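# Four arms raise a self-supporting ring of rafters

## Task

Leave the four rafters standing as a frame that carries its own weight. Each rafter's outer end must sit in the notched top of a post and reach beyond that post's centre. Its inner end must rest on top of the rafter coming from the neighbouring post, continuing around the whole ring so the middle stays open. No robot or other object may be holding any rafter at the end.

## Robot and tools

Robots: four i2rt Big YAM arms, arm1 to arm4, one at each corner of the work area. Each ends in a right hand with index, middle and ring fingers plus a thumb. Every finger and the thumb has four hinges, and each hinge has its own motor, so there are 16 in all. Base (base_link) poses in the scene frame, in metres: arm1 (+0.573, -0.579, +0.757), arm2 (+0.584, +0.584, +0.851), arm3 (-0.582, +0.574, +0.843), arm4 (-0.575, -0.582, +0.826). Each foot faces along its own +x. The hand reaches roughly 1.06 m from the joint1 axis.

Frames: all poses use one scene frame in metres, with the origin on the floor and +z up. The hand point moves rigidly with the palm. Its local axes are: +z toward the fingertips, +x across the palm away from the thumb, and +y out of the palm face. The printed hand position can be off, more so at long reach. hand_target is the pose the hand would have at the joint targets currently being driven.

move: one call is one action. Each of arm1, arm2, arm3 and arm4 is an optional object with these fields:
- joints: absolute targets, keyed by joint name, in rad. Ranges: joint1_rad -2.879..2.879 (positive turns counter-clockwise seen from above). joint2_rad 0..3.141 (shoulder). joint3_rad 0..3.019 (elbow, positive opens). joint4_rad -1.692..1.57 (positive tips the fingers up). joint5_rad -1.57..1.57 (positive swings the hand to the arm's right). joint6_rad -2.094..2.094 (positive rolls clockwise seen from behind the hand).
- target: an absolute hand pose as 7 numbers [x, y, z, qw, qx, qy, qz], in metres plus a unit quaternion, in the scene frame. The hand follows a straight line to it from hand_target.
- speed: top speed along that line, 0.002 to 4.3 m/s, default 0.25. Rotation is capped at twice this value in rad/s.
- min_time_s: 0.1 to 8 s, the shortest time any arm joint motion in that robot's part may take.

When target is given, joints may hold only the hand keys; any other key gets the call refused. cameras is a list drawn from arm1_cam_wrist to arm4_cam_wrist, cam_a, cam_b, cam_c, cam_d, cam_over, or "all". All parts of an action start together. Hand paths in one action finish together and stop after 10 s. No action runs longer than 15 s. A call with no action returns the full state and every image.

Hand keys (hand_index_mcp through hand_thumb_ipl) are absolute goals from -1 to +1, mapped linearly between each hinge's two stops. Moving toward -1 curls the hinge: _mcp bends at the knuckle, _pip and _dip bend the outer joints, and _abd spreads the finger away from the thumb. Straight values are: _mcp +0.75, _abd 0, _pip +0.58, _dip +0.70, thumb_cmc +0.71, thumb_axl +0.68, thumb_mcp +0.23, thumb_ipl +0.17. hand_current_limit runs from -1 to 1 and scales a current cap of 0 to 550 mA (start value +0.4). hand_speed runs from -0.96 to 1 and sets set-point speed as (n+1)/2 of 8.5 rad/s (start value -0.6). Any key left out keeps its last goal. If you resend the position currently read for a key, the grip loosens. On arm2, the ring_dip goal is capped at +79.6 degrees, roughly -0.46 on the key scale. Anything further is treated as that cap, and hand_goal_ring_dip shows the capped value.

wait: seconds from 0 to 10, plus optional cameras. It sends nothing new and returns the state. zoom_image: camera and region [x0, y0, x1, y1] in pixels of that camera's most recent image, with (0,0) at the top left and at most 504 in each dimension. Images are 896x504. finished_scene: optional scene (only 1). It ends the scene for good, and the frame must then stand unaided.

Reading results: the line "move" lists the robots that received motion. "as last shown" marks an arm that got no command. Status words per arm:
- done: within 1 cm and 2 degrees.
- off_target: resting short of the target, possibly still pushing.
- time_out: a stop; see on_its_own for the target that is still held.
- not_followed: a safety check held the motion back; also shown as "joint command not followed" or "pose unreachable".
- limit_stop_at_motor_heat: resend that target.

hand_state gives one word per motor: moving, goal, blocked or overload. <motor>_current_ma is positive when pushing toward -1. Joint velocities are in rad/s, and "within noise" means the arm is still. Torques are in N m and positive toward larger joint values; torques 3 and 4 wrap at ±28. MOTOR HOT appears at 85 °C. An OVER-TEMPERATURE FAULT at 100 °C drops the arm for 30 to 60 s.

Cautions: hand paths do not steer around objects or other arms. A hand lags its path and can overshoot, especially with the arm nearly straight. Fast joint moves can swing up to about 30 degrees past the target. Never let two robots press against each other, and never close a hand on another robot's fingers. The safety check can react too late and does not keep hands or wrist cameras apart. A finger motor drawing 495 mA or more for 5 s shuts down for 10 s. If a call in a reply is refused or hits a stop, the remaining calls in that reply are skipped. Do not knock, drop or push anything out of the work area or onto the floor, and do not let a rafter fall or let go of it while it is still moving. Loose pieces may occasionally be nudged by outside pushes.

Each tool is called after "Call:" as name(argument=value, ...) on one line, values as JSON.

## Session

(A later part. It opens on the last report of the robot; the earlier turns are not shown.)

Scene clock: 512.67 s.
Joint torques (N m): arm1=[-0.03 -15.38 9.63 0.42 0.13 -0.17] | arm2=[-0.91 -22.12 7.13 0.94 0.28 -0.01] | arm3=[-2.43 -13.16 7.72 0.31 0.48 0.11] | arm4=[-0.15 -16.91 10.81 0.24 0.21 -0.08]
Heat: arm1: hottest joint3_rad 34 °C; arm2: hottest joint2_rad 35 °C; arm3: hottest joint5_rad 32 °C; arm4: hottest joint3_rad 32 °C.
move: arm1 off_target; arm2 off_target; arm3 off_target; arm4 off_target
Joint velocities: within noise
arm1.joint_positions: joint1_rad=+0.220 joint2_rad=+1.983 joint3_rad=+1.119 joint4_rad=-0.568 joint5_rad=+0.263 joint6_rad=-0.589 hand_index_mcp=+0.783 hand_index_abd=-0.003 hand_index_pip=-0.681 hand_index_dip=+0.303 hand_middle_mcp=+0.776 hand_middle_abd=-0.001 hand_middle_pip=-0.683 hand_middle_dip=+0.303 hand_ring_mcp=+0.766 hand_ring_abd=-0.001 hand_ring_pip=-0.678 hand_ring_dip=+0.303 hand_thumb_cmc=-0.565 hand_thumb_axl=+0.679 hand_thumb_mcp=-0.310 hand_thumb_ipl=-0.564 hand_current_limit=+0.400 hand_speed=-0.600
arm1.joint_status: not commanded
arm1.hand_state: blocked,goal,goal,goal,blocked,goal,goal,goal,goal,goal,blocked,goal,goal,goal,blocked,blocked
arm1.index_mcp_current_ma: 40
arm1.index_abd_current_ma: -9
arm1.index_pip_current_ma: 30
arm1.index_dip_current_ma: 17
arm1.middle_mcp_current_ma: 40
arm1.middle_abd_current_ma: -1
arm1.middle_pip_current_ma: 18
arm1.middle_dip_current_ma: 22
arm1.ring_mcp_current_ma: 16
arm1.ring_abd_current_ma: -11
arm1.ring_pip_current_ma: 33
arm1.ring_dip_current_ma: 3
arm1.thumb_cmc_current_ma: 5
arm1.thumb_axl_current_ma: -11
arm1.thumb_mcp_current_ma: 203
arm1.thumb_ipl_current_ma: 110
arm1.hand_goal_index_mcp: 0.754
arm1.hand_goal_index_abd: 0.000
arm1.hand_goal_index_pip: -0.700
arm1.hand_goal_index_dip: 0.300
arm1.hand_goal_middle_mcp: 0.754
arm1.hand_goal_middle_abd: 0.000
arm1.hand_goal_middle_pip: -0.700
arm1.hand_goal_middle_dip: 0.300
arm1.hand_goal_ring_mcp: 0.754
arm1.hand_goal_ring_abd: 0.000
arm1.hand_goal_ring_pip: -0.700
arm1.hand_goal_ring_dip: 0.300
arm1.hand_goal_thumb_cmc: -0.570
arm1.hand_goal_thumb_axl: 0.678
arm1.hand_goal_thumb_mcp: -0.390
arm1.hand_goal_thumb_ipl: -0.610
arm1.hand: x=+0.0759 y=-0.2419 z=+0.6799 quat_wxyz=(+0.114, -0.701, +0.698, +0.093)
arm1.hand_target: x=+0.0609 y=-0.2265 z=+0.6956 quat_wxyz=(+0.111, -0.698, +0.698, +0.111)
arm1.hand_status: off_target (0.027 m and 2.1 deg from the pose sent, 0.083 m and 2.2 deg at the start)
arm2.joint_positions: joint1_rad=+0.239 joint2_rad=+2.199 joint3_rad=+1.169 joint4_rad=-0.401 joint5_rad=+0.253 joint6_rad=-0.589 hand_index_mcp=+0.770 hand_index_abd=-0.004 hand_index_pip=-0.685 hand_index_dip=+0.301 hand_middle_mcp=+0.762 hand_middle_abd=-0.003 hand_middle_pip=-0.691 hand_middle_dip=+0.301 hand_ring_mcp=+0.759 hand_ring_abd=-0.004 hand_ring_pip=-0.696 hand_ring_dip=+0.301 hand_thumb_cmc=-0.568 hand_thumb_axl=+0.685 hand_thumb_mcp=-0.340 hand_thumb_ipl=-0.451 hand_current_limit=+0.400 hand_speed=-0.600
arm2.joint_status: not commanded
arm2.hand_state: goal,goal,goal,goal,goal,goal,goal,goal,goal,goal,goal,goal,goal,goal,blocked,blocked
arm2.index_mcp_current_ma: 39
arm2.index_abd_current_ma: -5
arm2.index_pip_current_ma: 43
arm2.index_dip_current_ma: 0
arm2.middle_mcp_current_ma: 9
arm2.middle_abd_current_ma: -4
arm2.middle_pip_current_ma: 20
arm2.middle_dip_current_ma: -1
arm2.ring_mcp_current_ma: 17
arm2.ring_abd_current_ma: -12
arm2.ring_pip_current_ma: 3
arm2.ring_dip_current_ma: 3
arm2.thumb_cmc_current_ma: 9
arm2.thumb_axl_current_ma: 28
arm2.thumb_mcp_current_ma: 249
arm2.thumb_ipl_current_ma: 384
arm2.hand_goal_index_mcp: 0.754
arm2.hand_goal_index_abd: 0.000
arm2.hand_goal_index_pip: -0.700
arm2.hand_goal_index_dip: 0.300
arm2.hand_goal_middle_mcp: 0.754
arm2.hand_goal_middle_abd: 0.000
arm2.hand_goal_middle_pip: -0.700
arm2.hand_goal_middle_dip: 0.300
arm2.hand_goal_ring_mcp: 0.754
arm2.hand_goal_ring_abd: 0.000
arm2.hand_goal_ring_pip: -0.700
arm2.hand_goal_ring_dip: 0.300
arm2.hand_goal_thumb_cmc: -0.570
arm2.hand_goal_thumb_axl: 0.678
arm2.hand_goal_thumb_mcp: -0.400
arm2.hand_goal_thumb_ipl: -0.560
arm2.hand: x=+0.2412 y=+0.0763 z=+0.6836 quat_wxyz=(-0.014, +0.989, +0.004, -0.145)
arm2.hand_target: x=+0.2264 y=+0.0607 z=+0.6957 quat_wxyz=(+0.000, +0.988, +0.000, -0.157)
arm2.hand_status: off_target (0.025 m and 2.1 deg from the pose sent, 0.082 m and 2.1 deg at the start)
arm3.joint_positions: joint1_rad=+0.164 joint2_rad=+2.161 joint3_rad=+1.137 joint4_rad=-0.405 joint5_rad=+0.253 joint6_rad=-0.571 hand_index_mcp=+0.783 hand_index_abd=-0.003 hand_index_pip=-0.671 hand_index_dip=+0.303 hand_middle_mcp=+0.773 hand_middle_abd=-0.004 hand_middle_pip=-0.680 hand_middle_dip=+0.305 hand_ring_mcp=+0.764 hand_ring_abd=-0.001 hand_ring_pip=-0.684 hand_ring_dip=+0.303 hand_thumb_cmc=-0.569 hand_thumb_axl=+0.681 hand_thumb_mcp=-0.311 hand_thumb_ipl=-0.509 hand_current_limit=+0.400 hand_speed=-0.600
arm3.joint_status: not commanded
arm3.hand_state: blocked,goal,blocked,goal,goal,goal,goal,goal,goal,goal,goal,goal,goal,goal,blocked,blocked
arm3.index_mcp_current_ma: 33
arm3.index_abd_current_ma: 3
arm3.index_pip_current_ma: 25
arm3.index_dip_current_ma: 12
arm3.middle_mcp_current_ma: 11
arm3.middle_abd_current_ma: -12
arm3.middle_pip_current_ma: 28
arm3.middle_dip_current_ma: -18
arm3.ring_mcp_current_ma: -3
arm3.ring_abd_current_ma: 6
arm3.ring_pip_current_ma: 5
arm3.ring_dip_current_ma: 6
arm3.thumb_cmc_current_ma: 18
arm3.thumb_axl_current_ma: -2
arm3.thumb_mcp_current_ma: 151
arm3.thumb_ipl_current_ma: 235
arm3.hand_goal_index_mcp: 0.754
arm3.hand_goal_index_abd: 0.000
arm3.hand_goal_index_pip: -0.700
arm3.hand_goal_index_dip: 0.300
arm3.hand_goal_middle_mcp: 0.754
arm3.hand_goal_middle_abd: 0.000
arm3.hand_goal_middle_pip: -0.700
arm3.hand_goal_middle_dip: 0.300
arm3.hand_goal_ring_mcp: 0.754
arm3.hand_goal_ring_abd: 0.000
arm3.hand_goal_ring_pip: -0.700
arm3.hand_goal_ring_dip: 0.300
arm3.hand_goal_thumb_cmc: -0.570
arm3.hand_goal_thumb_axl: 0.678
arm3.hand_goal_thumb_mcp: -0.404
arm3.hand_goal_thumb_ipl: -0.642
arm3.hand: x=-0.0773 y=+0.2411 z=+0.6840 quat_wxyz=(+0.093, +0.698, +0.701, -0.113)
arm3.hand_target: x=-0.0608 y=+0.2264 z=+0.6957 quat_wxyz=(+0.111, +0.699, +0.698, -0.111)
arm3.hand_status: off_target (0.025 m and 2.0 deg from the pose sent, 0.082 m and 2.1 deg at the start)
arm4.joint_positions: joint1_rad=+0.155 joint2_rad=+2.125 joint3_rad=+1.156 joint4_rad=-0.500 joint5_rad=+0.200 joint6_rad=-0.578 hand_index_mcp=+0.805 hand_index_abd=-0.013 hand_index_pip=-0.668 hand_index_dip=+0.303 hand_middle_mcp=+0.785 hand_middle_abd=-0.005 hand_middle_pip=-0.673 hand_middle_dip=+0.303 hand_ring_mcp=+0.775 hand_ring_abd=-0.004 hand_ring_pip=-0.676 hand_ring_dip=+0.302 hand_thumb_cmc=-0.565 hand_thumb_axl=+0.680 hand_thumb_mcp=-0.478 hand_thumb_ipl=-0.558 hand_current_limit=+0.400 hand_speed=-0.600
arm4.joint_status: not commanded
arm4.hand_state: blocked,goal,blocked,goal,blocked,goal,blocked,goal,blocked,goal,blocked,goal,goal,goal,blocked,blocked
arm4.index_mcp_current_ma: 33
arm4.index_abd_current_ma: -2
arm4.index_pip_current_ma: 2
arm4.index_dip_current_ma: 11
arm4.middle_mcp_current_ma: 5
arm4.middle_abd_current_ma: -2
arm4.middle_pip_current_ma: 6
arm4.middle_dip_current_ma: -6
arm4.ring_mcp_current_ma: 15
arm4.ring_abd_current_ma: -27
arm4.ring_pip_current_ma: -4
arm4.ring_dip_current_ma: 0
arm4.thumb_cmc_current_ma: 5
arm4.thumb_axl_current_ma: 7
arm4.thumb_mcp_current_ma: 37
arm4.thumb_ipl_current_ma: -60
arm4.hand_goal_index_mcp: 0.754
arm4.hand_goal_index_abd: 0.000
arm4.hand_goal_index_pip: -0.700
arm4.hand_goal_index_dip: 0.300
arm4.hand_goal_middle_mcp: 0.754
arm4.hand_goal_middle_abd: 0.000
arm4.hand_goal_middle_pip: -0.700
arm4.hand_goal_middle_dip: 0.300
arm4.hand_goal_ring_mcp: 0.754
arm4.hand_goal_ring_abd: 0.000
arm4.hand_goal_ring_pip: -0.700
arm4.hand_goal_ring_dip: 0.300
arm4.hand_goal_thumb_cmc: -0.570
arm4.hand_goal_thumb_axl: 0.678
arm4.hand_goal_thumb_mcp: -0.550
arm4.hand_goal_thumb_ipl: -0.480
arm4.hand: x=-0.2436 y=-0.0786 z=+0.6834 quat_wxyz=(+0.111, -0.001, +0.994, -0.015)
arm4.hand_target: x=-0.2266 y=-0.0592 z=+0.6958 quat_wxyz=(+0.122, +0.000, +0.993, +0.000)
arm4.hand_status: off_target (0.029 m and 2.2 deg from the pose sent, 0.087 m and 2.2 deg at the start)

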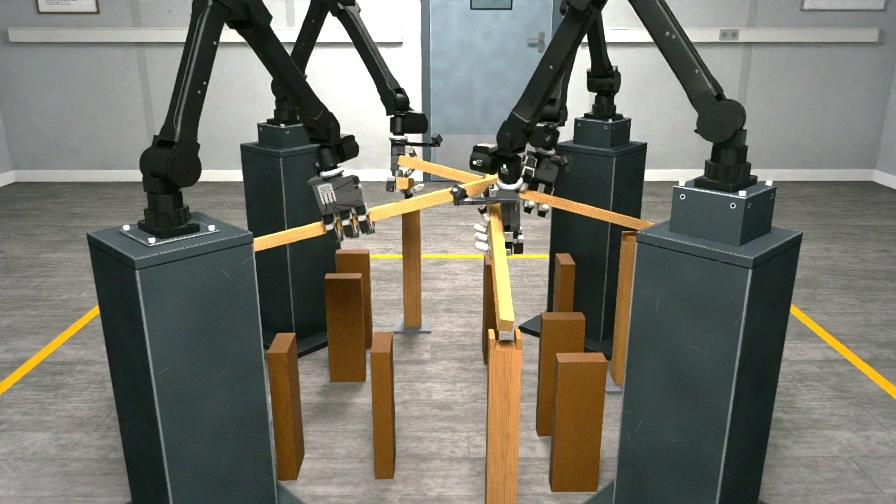

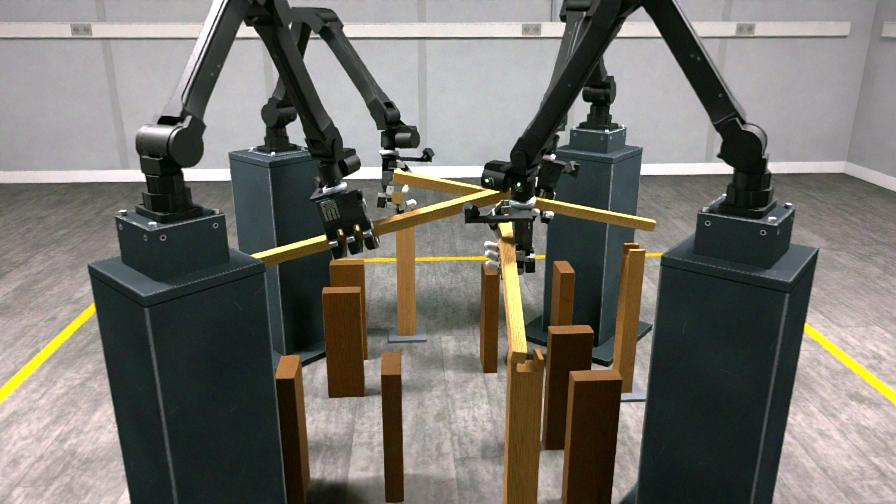

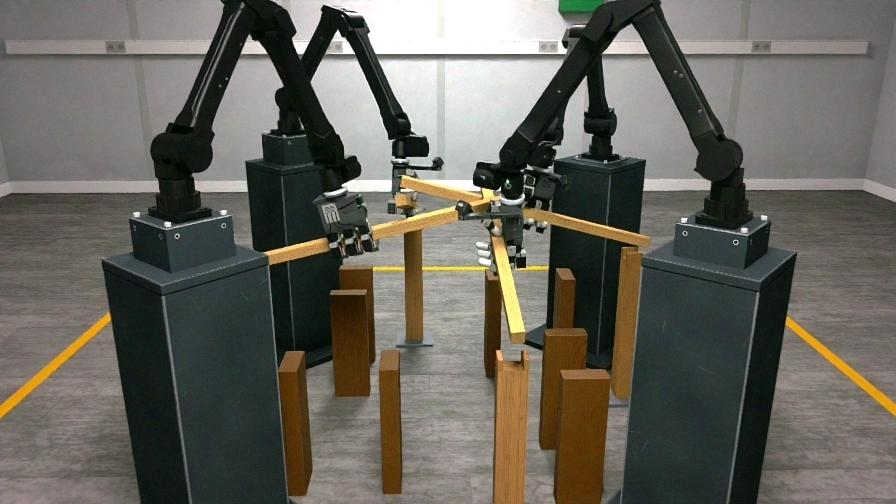

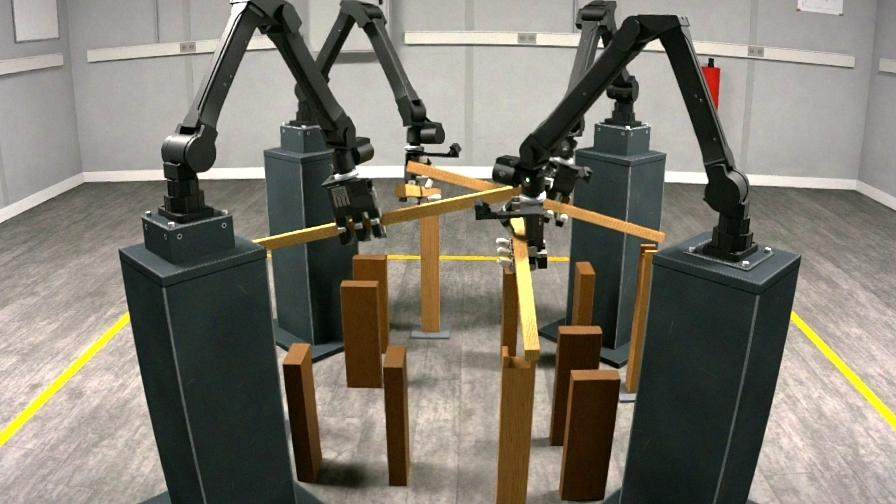

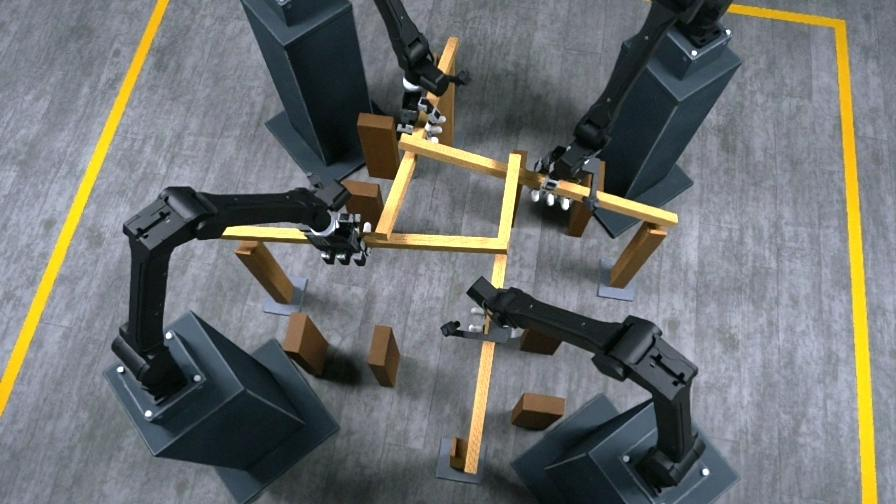

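Call:
move(arm1={"target":[0.0365,-0.207,0.701,-0.11151,0.69273,-0.70407,-0.10971],"speed":0.05}, arm2={"target":[0.220,0.058,0.692,0,0.98769,0,-0.15643],"speed":0.05}, arm3={"target":[-0.056,0.206,0.699,0.11337,0.68051,0.71585,-0.10777],"speed":0.05}, arm4={"target":[-0.206,-0.055,0.672,0.14349,0.0095,0.98965,-0.00138],"speed":0.05}, cameras=["cam_a","cam_b","cam_c","cam_d","cam_over"])

Call:
zoom_image(camera="cam_a", region=[440, 280, 600, 400])

Call:
zoom_image(camera="cam_b", region=[440, 300, 600, 420])

Call:
zoom_image(camera="cam_c", region=[440, 300, 600, 420])

Call:
zoom_image(camera="cam_d", region=[440, 300, 600, 420])

Call:
zoom_image(camera="cam_d", region=[580, 190, 700, 290])

Call:
zoom_image(camera="cam_c", region=[580, 190, 700, 290])

Call:
zoom_image(camera="cam_b", region=[580, 190, 700, 290])

Call:
zoom_image(camera="cam_a", region=[580, 190, 700, 290])

Scene clock: 593.47 s.
Joint torques (N m): arm1=[-0.26 -16.15 9.8 0.31 0.31 0.02] | arm2=[-1.08 -22.3 7.23 0.9 0.27 -0.01] | arm3=[-2.32 -13.51 8.08 0.35 0.36 0.1] | arm4=[-0.44 -17.26 10.47 1.32 0.48 -0.06]
Heat: arm1: hottest joint3_rad 38 °C; arm2: hottest joint2_rad 35 °C; arm3: hottest joint3_rad 34 °C; arm4: hottest joint3_rad 35 °C.
move: arm1 off_target; arm2 off_target; arm3 off_target; arm4 off_target
Joint velocities: within noise
arm1.joint_positions: joint1_rad=+0.217 joint2_rad=+2.029 joint3_rad=+1.222 joint4_rad=-0.631 joint5_rad=+0.263 joint6_rad=-0.589 hand_index_mcp=+0.783 hand_index_abd=-0.003 hand_index_pip=-0.681 hand_index_dip=+0.303 hand_middle_mcp=+0.776 hand_middle_abd=-0.001 hand_middle_pip=-0.683 hand_middle_dip=+0.303 hand_ring_mcp=+0.766 hand_ring_abd=-0.001 hand_ring_pip=-0.678 hand_ring_dip=+0.303 hand_thumb_cmc=-0.565 hand_thumb_axl=+0.679 hand_thumb_mcp=-0.310 hand_thumb_ipl=-0.564 hand_current_limit=+0.400 hand_speed=-0.600
arm1.joint_status: not commanded
arm1.hand_state: blocked,goal,goal,goal,blocked,goal,goal,goal,goal,goal,blocked,goal,goal,goal,blocked,blocked
arm1.index_mcp_current_ma: 34
arm1.index_abd_current_ma: -14
arm1.index_pip_current_ma: 31
arm1.index_dip_current_ma: -1
arm1.middle_mcp_current_ma: 36
arm1.middle_abd_current_ma: 1
arm1.middle_pip_current_ma: 19
arm1.middle_dip_current_ma: 4
arm1.ring_mcp_current_ma: 20
arm1.ring_abd_current_ma: -8
arm1.ring_pip_current_ma: 40
arm1.ring_dip_current_ma: 10
arm1.thumb_cmc_current_ma: 1
arm1.thumb_axl_current_ma: 2
arm1.thumb_mcp_current_ma: 191
arm1.thumb_ipl_current_ma: 99
arm1.hand_goal_index_mcp: 0.754
arm1.hand_goal_index_abd: 0.000
arm1.hand_goal_index_pip: -0.700
arm1.hand_goal_index_dip: 0.300
arm1.hand_goal_middle_mcp: 0.754
arm1.hand_goal_middle_abd: 0.000
arm1.hand_goal_middle_pip: -0.700
arm1.hand_goal_middle_dip: 0.300
arm1.hand_goal_ring_mcp: 0.754
arm1.hand_goal_ring_abd: 0.000
arm1.hand_goal_ring_pip: -0.700
arm1.hand_goal_ring_dip: 0.300
arm1.hand_goal_thumb_cmc: -0.570
arm1.hand_goal_thumb_axl: 0.678
arm1.hand_goal_thumb_mcp: -0.390
arm1.hand_goal_thumb_ipl: -0.610
arm1.hand: x=+0.0520 y=-0.2251 z=+0.6839 quat_wxyz=(+0.115, -0.701, +0.698, +0.090)
arm1.hand_target: x=+0.0375 y=-0.2074 z=+0.7017 quat_wxyz=(+0.112, -0.693, +0.704, +0.110)
arm1.hand_status: off_target (0.029 m and 2.5 deg from the pose sent, 0.057 m and 2.3 deg at the start)
arm2.joint_positions: joint1_rad=+0.234 joint2_rad=+2.212 joint3_rad=+1.186 joint4_rad=-0.401 joint5_rad=+0.252 joint6_rad=-0.597 hand_index_mcp=+0.770 hand_index_abd=-0.004 hand_index_pip=-0.685 hand_index_dip=+0.301 hand_middle_mcp=+0.762 hand_middle_abd=-0.003 hand_middle_pip=-0.691 hand_middle_dip=+0.301 hand_ring_mcp=+0.759 hand_ring_abd=-0.004 hand_ring_pip=-0.696 hand_ring_dip=+0.301 hand_thumb_cmc=-0.568 hand_thumb_axl=+0.685 hand_thumb_mcp=-0.340 hand_thumb_ipl=-0.451 hand_current_limit=+0.400 hand_speed=-0.600
arm2.joint_status: not commanded
arm2.hand_state: goal,goal,goal,goal,goal,goal,goal,goal,goal,goal,goal,goal,goal,goal,blocked,blocked
arm2.index_mcp_current_ma: 36
arm2.index_abd_current_ma: 1
arm2.index_pip_current_ma: 42
arm2.index_dip_current_ma: 4
arm2.middle_mcp_current_ma: 12
arm2.middle_abd_current_ma: 3
arm2.middle_pip_current_ma: 24
arm2.middle_dip_current_ma: 0
arm2.ring_mcp_current_ma: 16
arm2.ring_abd_current_ma: -10
arm2.ring_pip_current_ma: -1
arm2.ring_dip_current_ma: 5
arm2.thumb_cmc_current_ma: 11
arm2.thumb_axl_current_ma: 27
arm2.thumb_mcp_current_ma: 250
arm2.thumb_ipl_current_ma: 382
arm2.hand_goal_index_mcp: 0.754
arm2.hand_goal_index_abd: 0.000
arm2.hand_goal_index_pip: -0.700
arm2.hand_goal_index_dip: 0.300
arm2.hand_goal_middle_mcp: 0.754
arm2.hand_goal_middle_abd: 0.000
arm2.hand_goal_middle_pip: -0.700
arm2.hand_goal_middle_dip: 0.300
arm2.hand_goal_ring_mcp: 0.754
arm2.hand_goal_ring_abd: 0.000
arm2.hand_goal_ring_pip: -0.700
arm2.hand_goal_ring_dip: 0.300
arm2.hand_goal_thumb_cmc: -0.570
arm2.hand_goal_thumb_axl: 0.678
arm2.hand_goal_thumb_mcp: -0.400
arm2.hand_goal_thumb_ipl: -0.560
arm2.hand: x=+0.2366 y=+0.0733 z=+0.6808 quat_wxyz=(-0.013, +0.989, +0.005, -0.146)
arm2.hand_target: x=+0.2203 y=+0.0586 z=+0.6928 quat_wxyz=(+0.000, +0.988, +0.000, -0.157)
arm2.hand_status: off_target (0.025 m and 2.1 deg from the pose sent, 0.029 m and 2.1 deg at the start)
arm3.joint_positions: joint1_rad=+0.126 joint2_rad=+2.171 joint3_rad=+1.173 joint4_rad=-0.412 joint5_rad=+0.239 joint6_rad=-0.661 hand_index_mcp=+0.783 hand_index_abd=-0.003 hand_index_pip=-0.671 hand_index_dip=+0.303 hand_middle_mcp=+0.773 hand_middle_abd=-0.004 hand_middle_pip=-0.680 hand_middle_dip=+0.305 hand_ring_mcp=+0.764 hand_ring_abd=-0.001 hand_ring_pip=-0.684 hand_ring_dip=+0.303 hand_thumb_cmc=-0.569 hand_thumb_axl=+0.681 hand_thumb_mcp=-0.311 hand_thumb_ipl=-0.509 hand_current_limit=+0.400 hand_speed=-0.600
arm3.joint_status: not commanded
arm3.hand_state: blocked,goal,blocked,goal,goal,goal,goal,goal,goal,goal,goal,goal,goal,goal,blocked,blocked
arm3.index_mcp_current_ma: 17
arm3.index_abd_current_ma: 5
arm3.index_pip_current_ma: 26
arm3.index_dip_current_ma: 7
arm3.middle_mcp_current_ma: 11
arm3.middle_abd_current_ma: -11
arm3.middle_pip_current_ma: 10
arm3.middle_dip_current_ma: 4
arm3.ring_mcp_current_ma: 9
arm3.ring_abd_current_ma: -6
arm3.ring_pip_current_ma: 1
arm3.ring_dip_current_ma: -8
arm3.thumb_cmc_current_ma: 12
arm3.thumb_axl_current_ma: 12
arm3.thumb_mcp_current_ma: 148
arm3.thumb_ipl_current_ma: 222
arm3.hand_goal_index_mcp: 0.754
arm3.hand_goal_index_abd: 0.000
arm3.hand_goal_index_pip: -0.700
arm3.hand_goal_index_dip: 0.300
arm3.hand_goal_middle_mcp: 0.754
arm3.hand_goal_middle_abd: 0.000
arm3.hand_goal_middle_pip: -0.700
arm3.hand_goal_middle_dip: 0.300
arm3.hand_goal_ring_mcp: 0.754
arm3.hand_goal_ring_abd: 0.000
arm3.hand_goal_ring_pip: -0.700
arm3.hand_goal_ring_dip: 0.300
arm3.hand_goal_thumb_cmc: -0.570
arm3.hand_goal_thumb_axl: 0.678
arm3.hand_goal_thumb_mcp: -0.404
arm3.hand_goal_thumb_ipl: -0.642
arm3.hand: x=-0.0736 y=+0.2226 z=+0.6868 quat_wxyz=(+0.095, +0.680, +0.719, -0.110)
arm3.hand_target: x=-0.0569 y=+0.2065 z=+0.6998 quat_wxyz=(+0.114, +0.681, +0.716, -0.108)
arm3.hand_status: off_target (0.027 m and 2.2 deg from the pose sent, 0.044 m and 3.5 deg at the start)
arm4.joint_positions: joint1_rad=+0.143 joint2_rad=+2.191 joint3_rad=+1.191 joint4_rad=-0.467 joint5_rad=+0.232 joint6_rad=-0.578 hand_index_mcp=+0.805 hand_index_abd=-0.013 hand_index_pip=-0.668 hand_index_dip=+0.303 hand_middle_mcp=+0.785 hand_middle_abd=-0.005 hand_middle_pip=-0.673 hand_middle_dip=+0.303 hand_ring_mcp=+0.775 hand_ring_abd=-0.004 hand_ring_pip=-0.676 hand_ring_dip=+0.302 hand_thumb_cmc=-0.565 hand_thumb_axl=+0.680 hand_thumb_mcp=-0.478 hand_thumb_ipl=-0.558 hand_current_limit=+0.400 hand_speed=-0.600
arm4.joint_status: not commanded
arm4.hand_state: blocked,goal,blocked,goal,blocked,goal,blocked,goal,blocked,goal,blocked,goal,goal,goal,blocked,blocked
arm4.index_mcp_current_ma: 29
arm4.index_abd_current_ma: 1
arm4.index_pip_current_ma: -2
arm4.index_dip_current_ma: -8
arm4.middle_mcp_current_ma: 2
arm4.middle_abd_current_ma: -8
arm4.middle_pip_current_ma: 7
arm4.middle_dip_current_ma: -13
arm4.ring_mcp_current_ma: 8
arm4.ring_abd_current_ma: -6
arm4.ring_pip_current_ma: 5
arm4.ring_dip_current_ma: -5
arm4.thumb_cmc_current_ma: 0
arm4.thumb_axl_current_ma: -3
arm4.thumb_mcp_current_ma: 54
arm4.thumb_ipl_current_ma: -63
arm4.hand_goal_index_mcp: 0.754
arm4.hand_goal_index_abd: 0.000
arm4.hand_goal_index_pip: -0.700
arm4.hand_goal_index_dip: 0.300
arm4.hand_goal_middle_mcp: 0.754
arm4.hand_goal_middle_abd: 0.000
arm4.hand_goal_middle_pip: -0.700
arm4.hand_goal_middle_dip: 0.300
arm4.hand_goal_ring_mcp: 0.754
arm4.hand_goal_ring_abd: 0.000
arm4.hand_goal_ring_pip: -0.700
arm4.hand_goal_ring_dip: 0.300
arm4.hand_goal_thumb_cmc: -0.570
arm4.hand_goal_thumb_axl: 0.678
arm4.hand_goal_thumb_mcp: -0.550
arm4.hand_goal_thumb_ipl: -0.480
arm4.hand: x=-0.2282 y=-0.0789 z=+0.6594 quat_wxyz=(+0.124, +0.006, +0.992, -0.024)
arm4.hand_target: x=-0.2069 y=-0.0565 z=+0.6734 quat_wxyz=(+0.144, +0.010, +0.990, -0.002)
arm4.hand_status: off_target (0.035 m and 3.5 deg from the pose sent, 0.046 m and 4.3 deg at the start)

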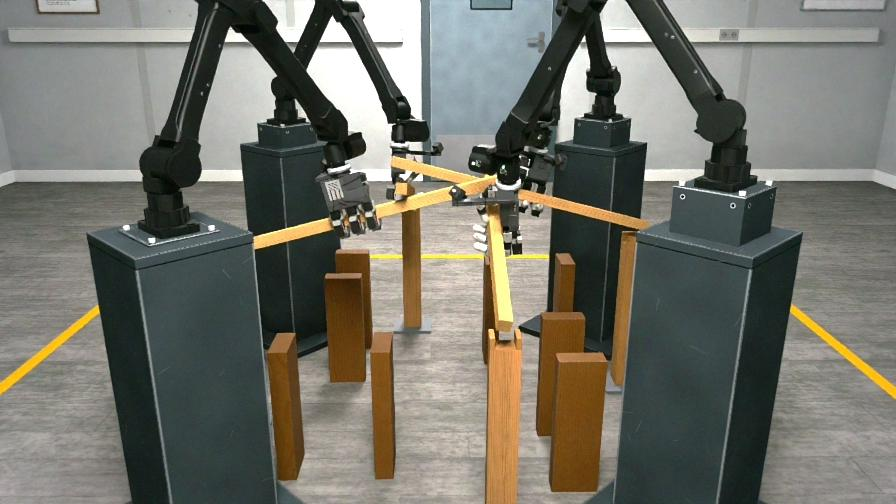

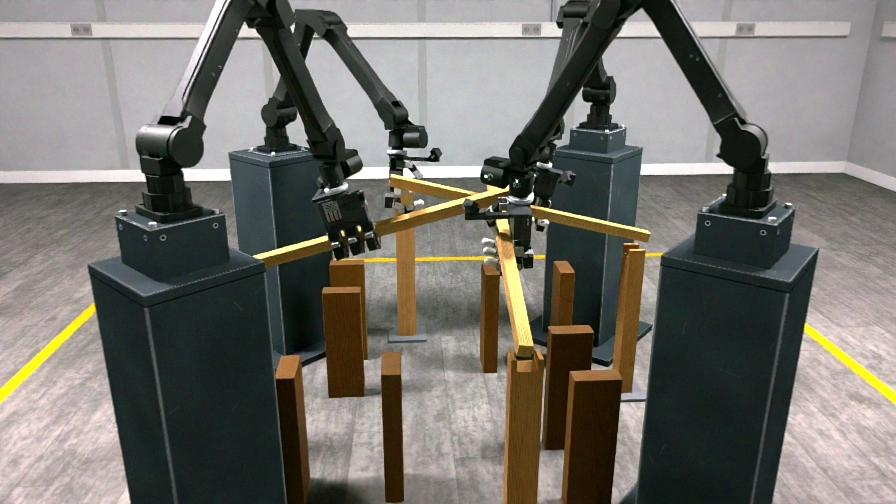

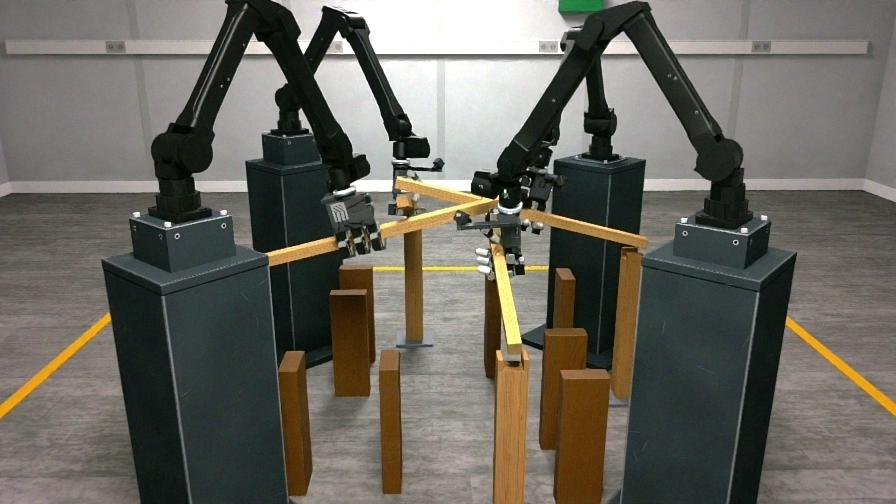

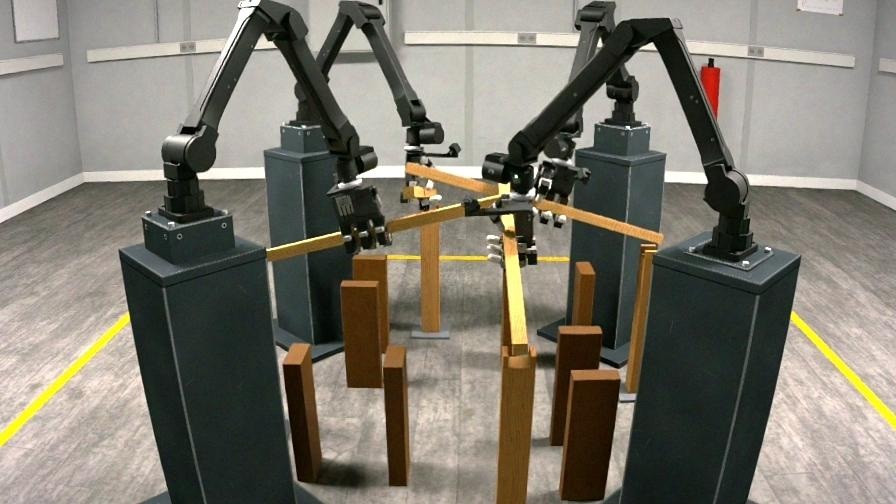

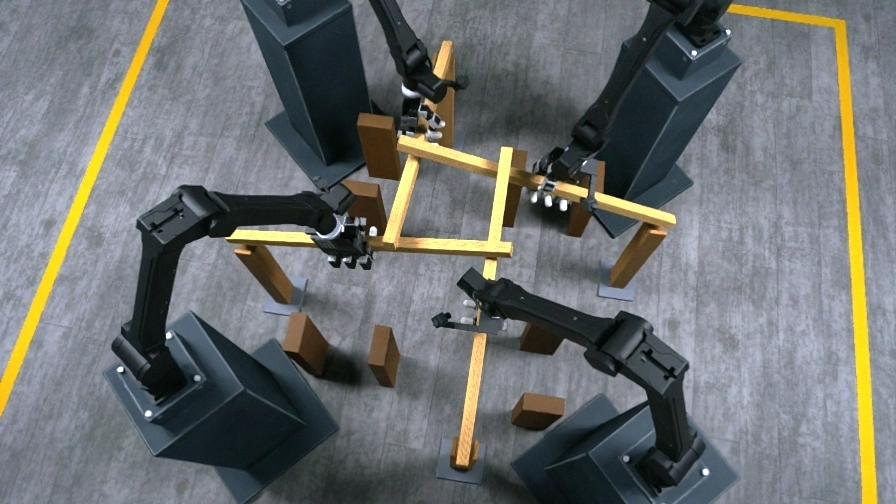

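Scaled by 3.150.

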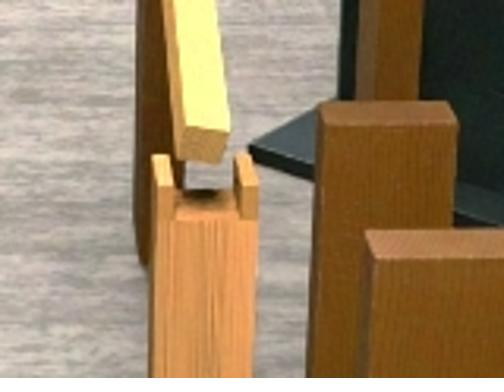

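Scaled by 3.150.

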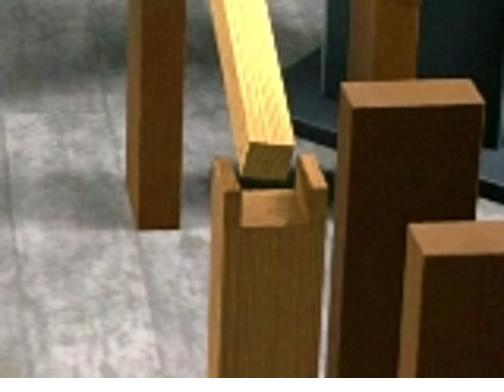

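Scaled by 3.150.

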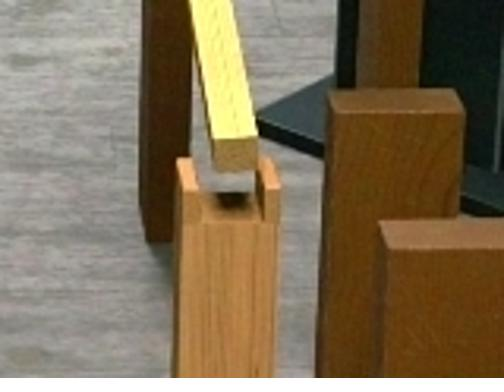

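Scaled by 3.150.

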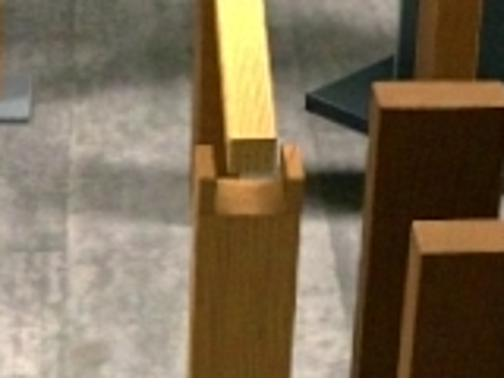

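Scaled by 4.200.

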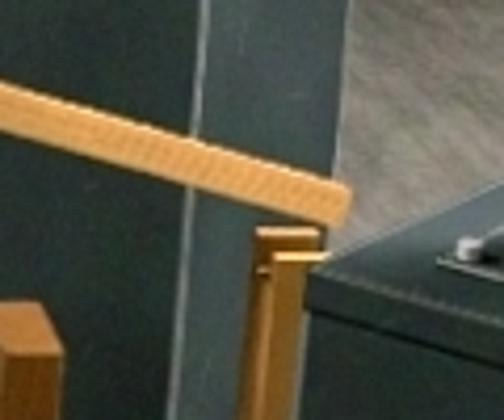

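Scaled by 4.200.

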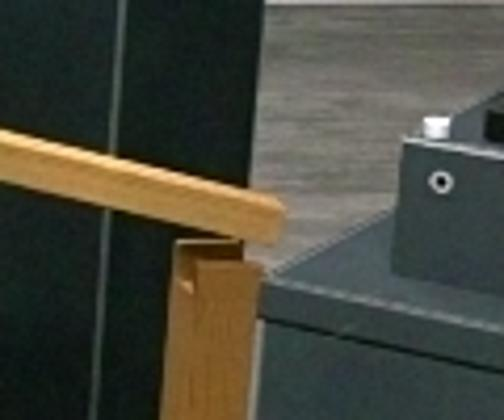

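Scaled by 4.200.

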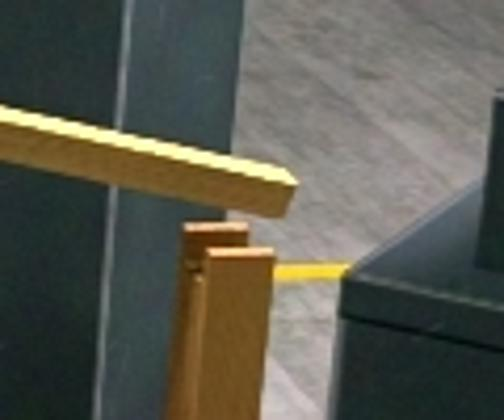

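Scaled by 4.200.

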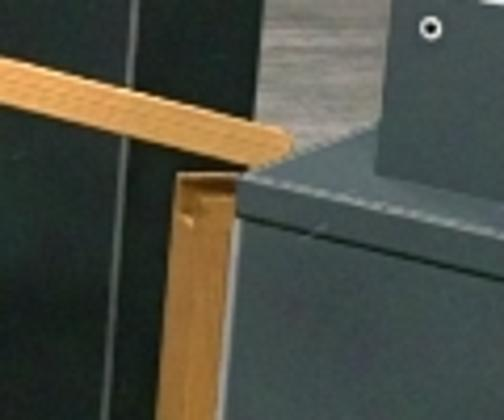

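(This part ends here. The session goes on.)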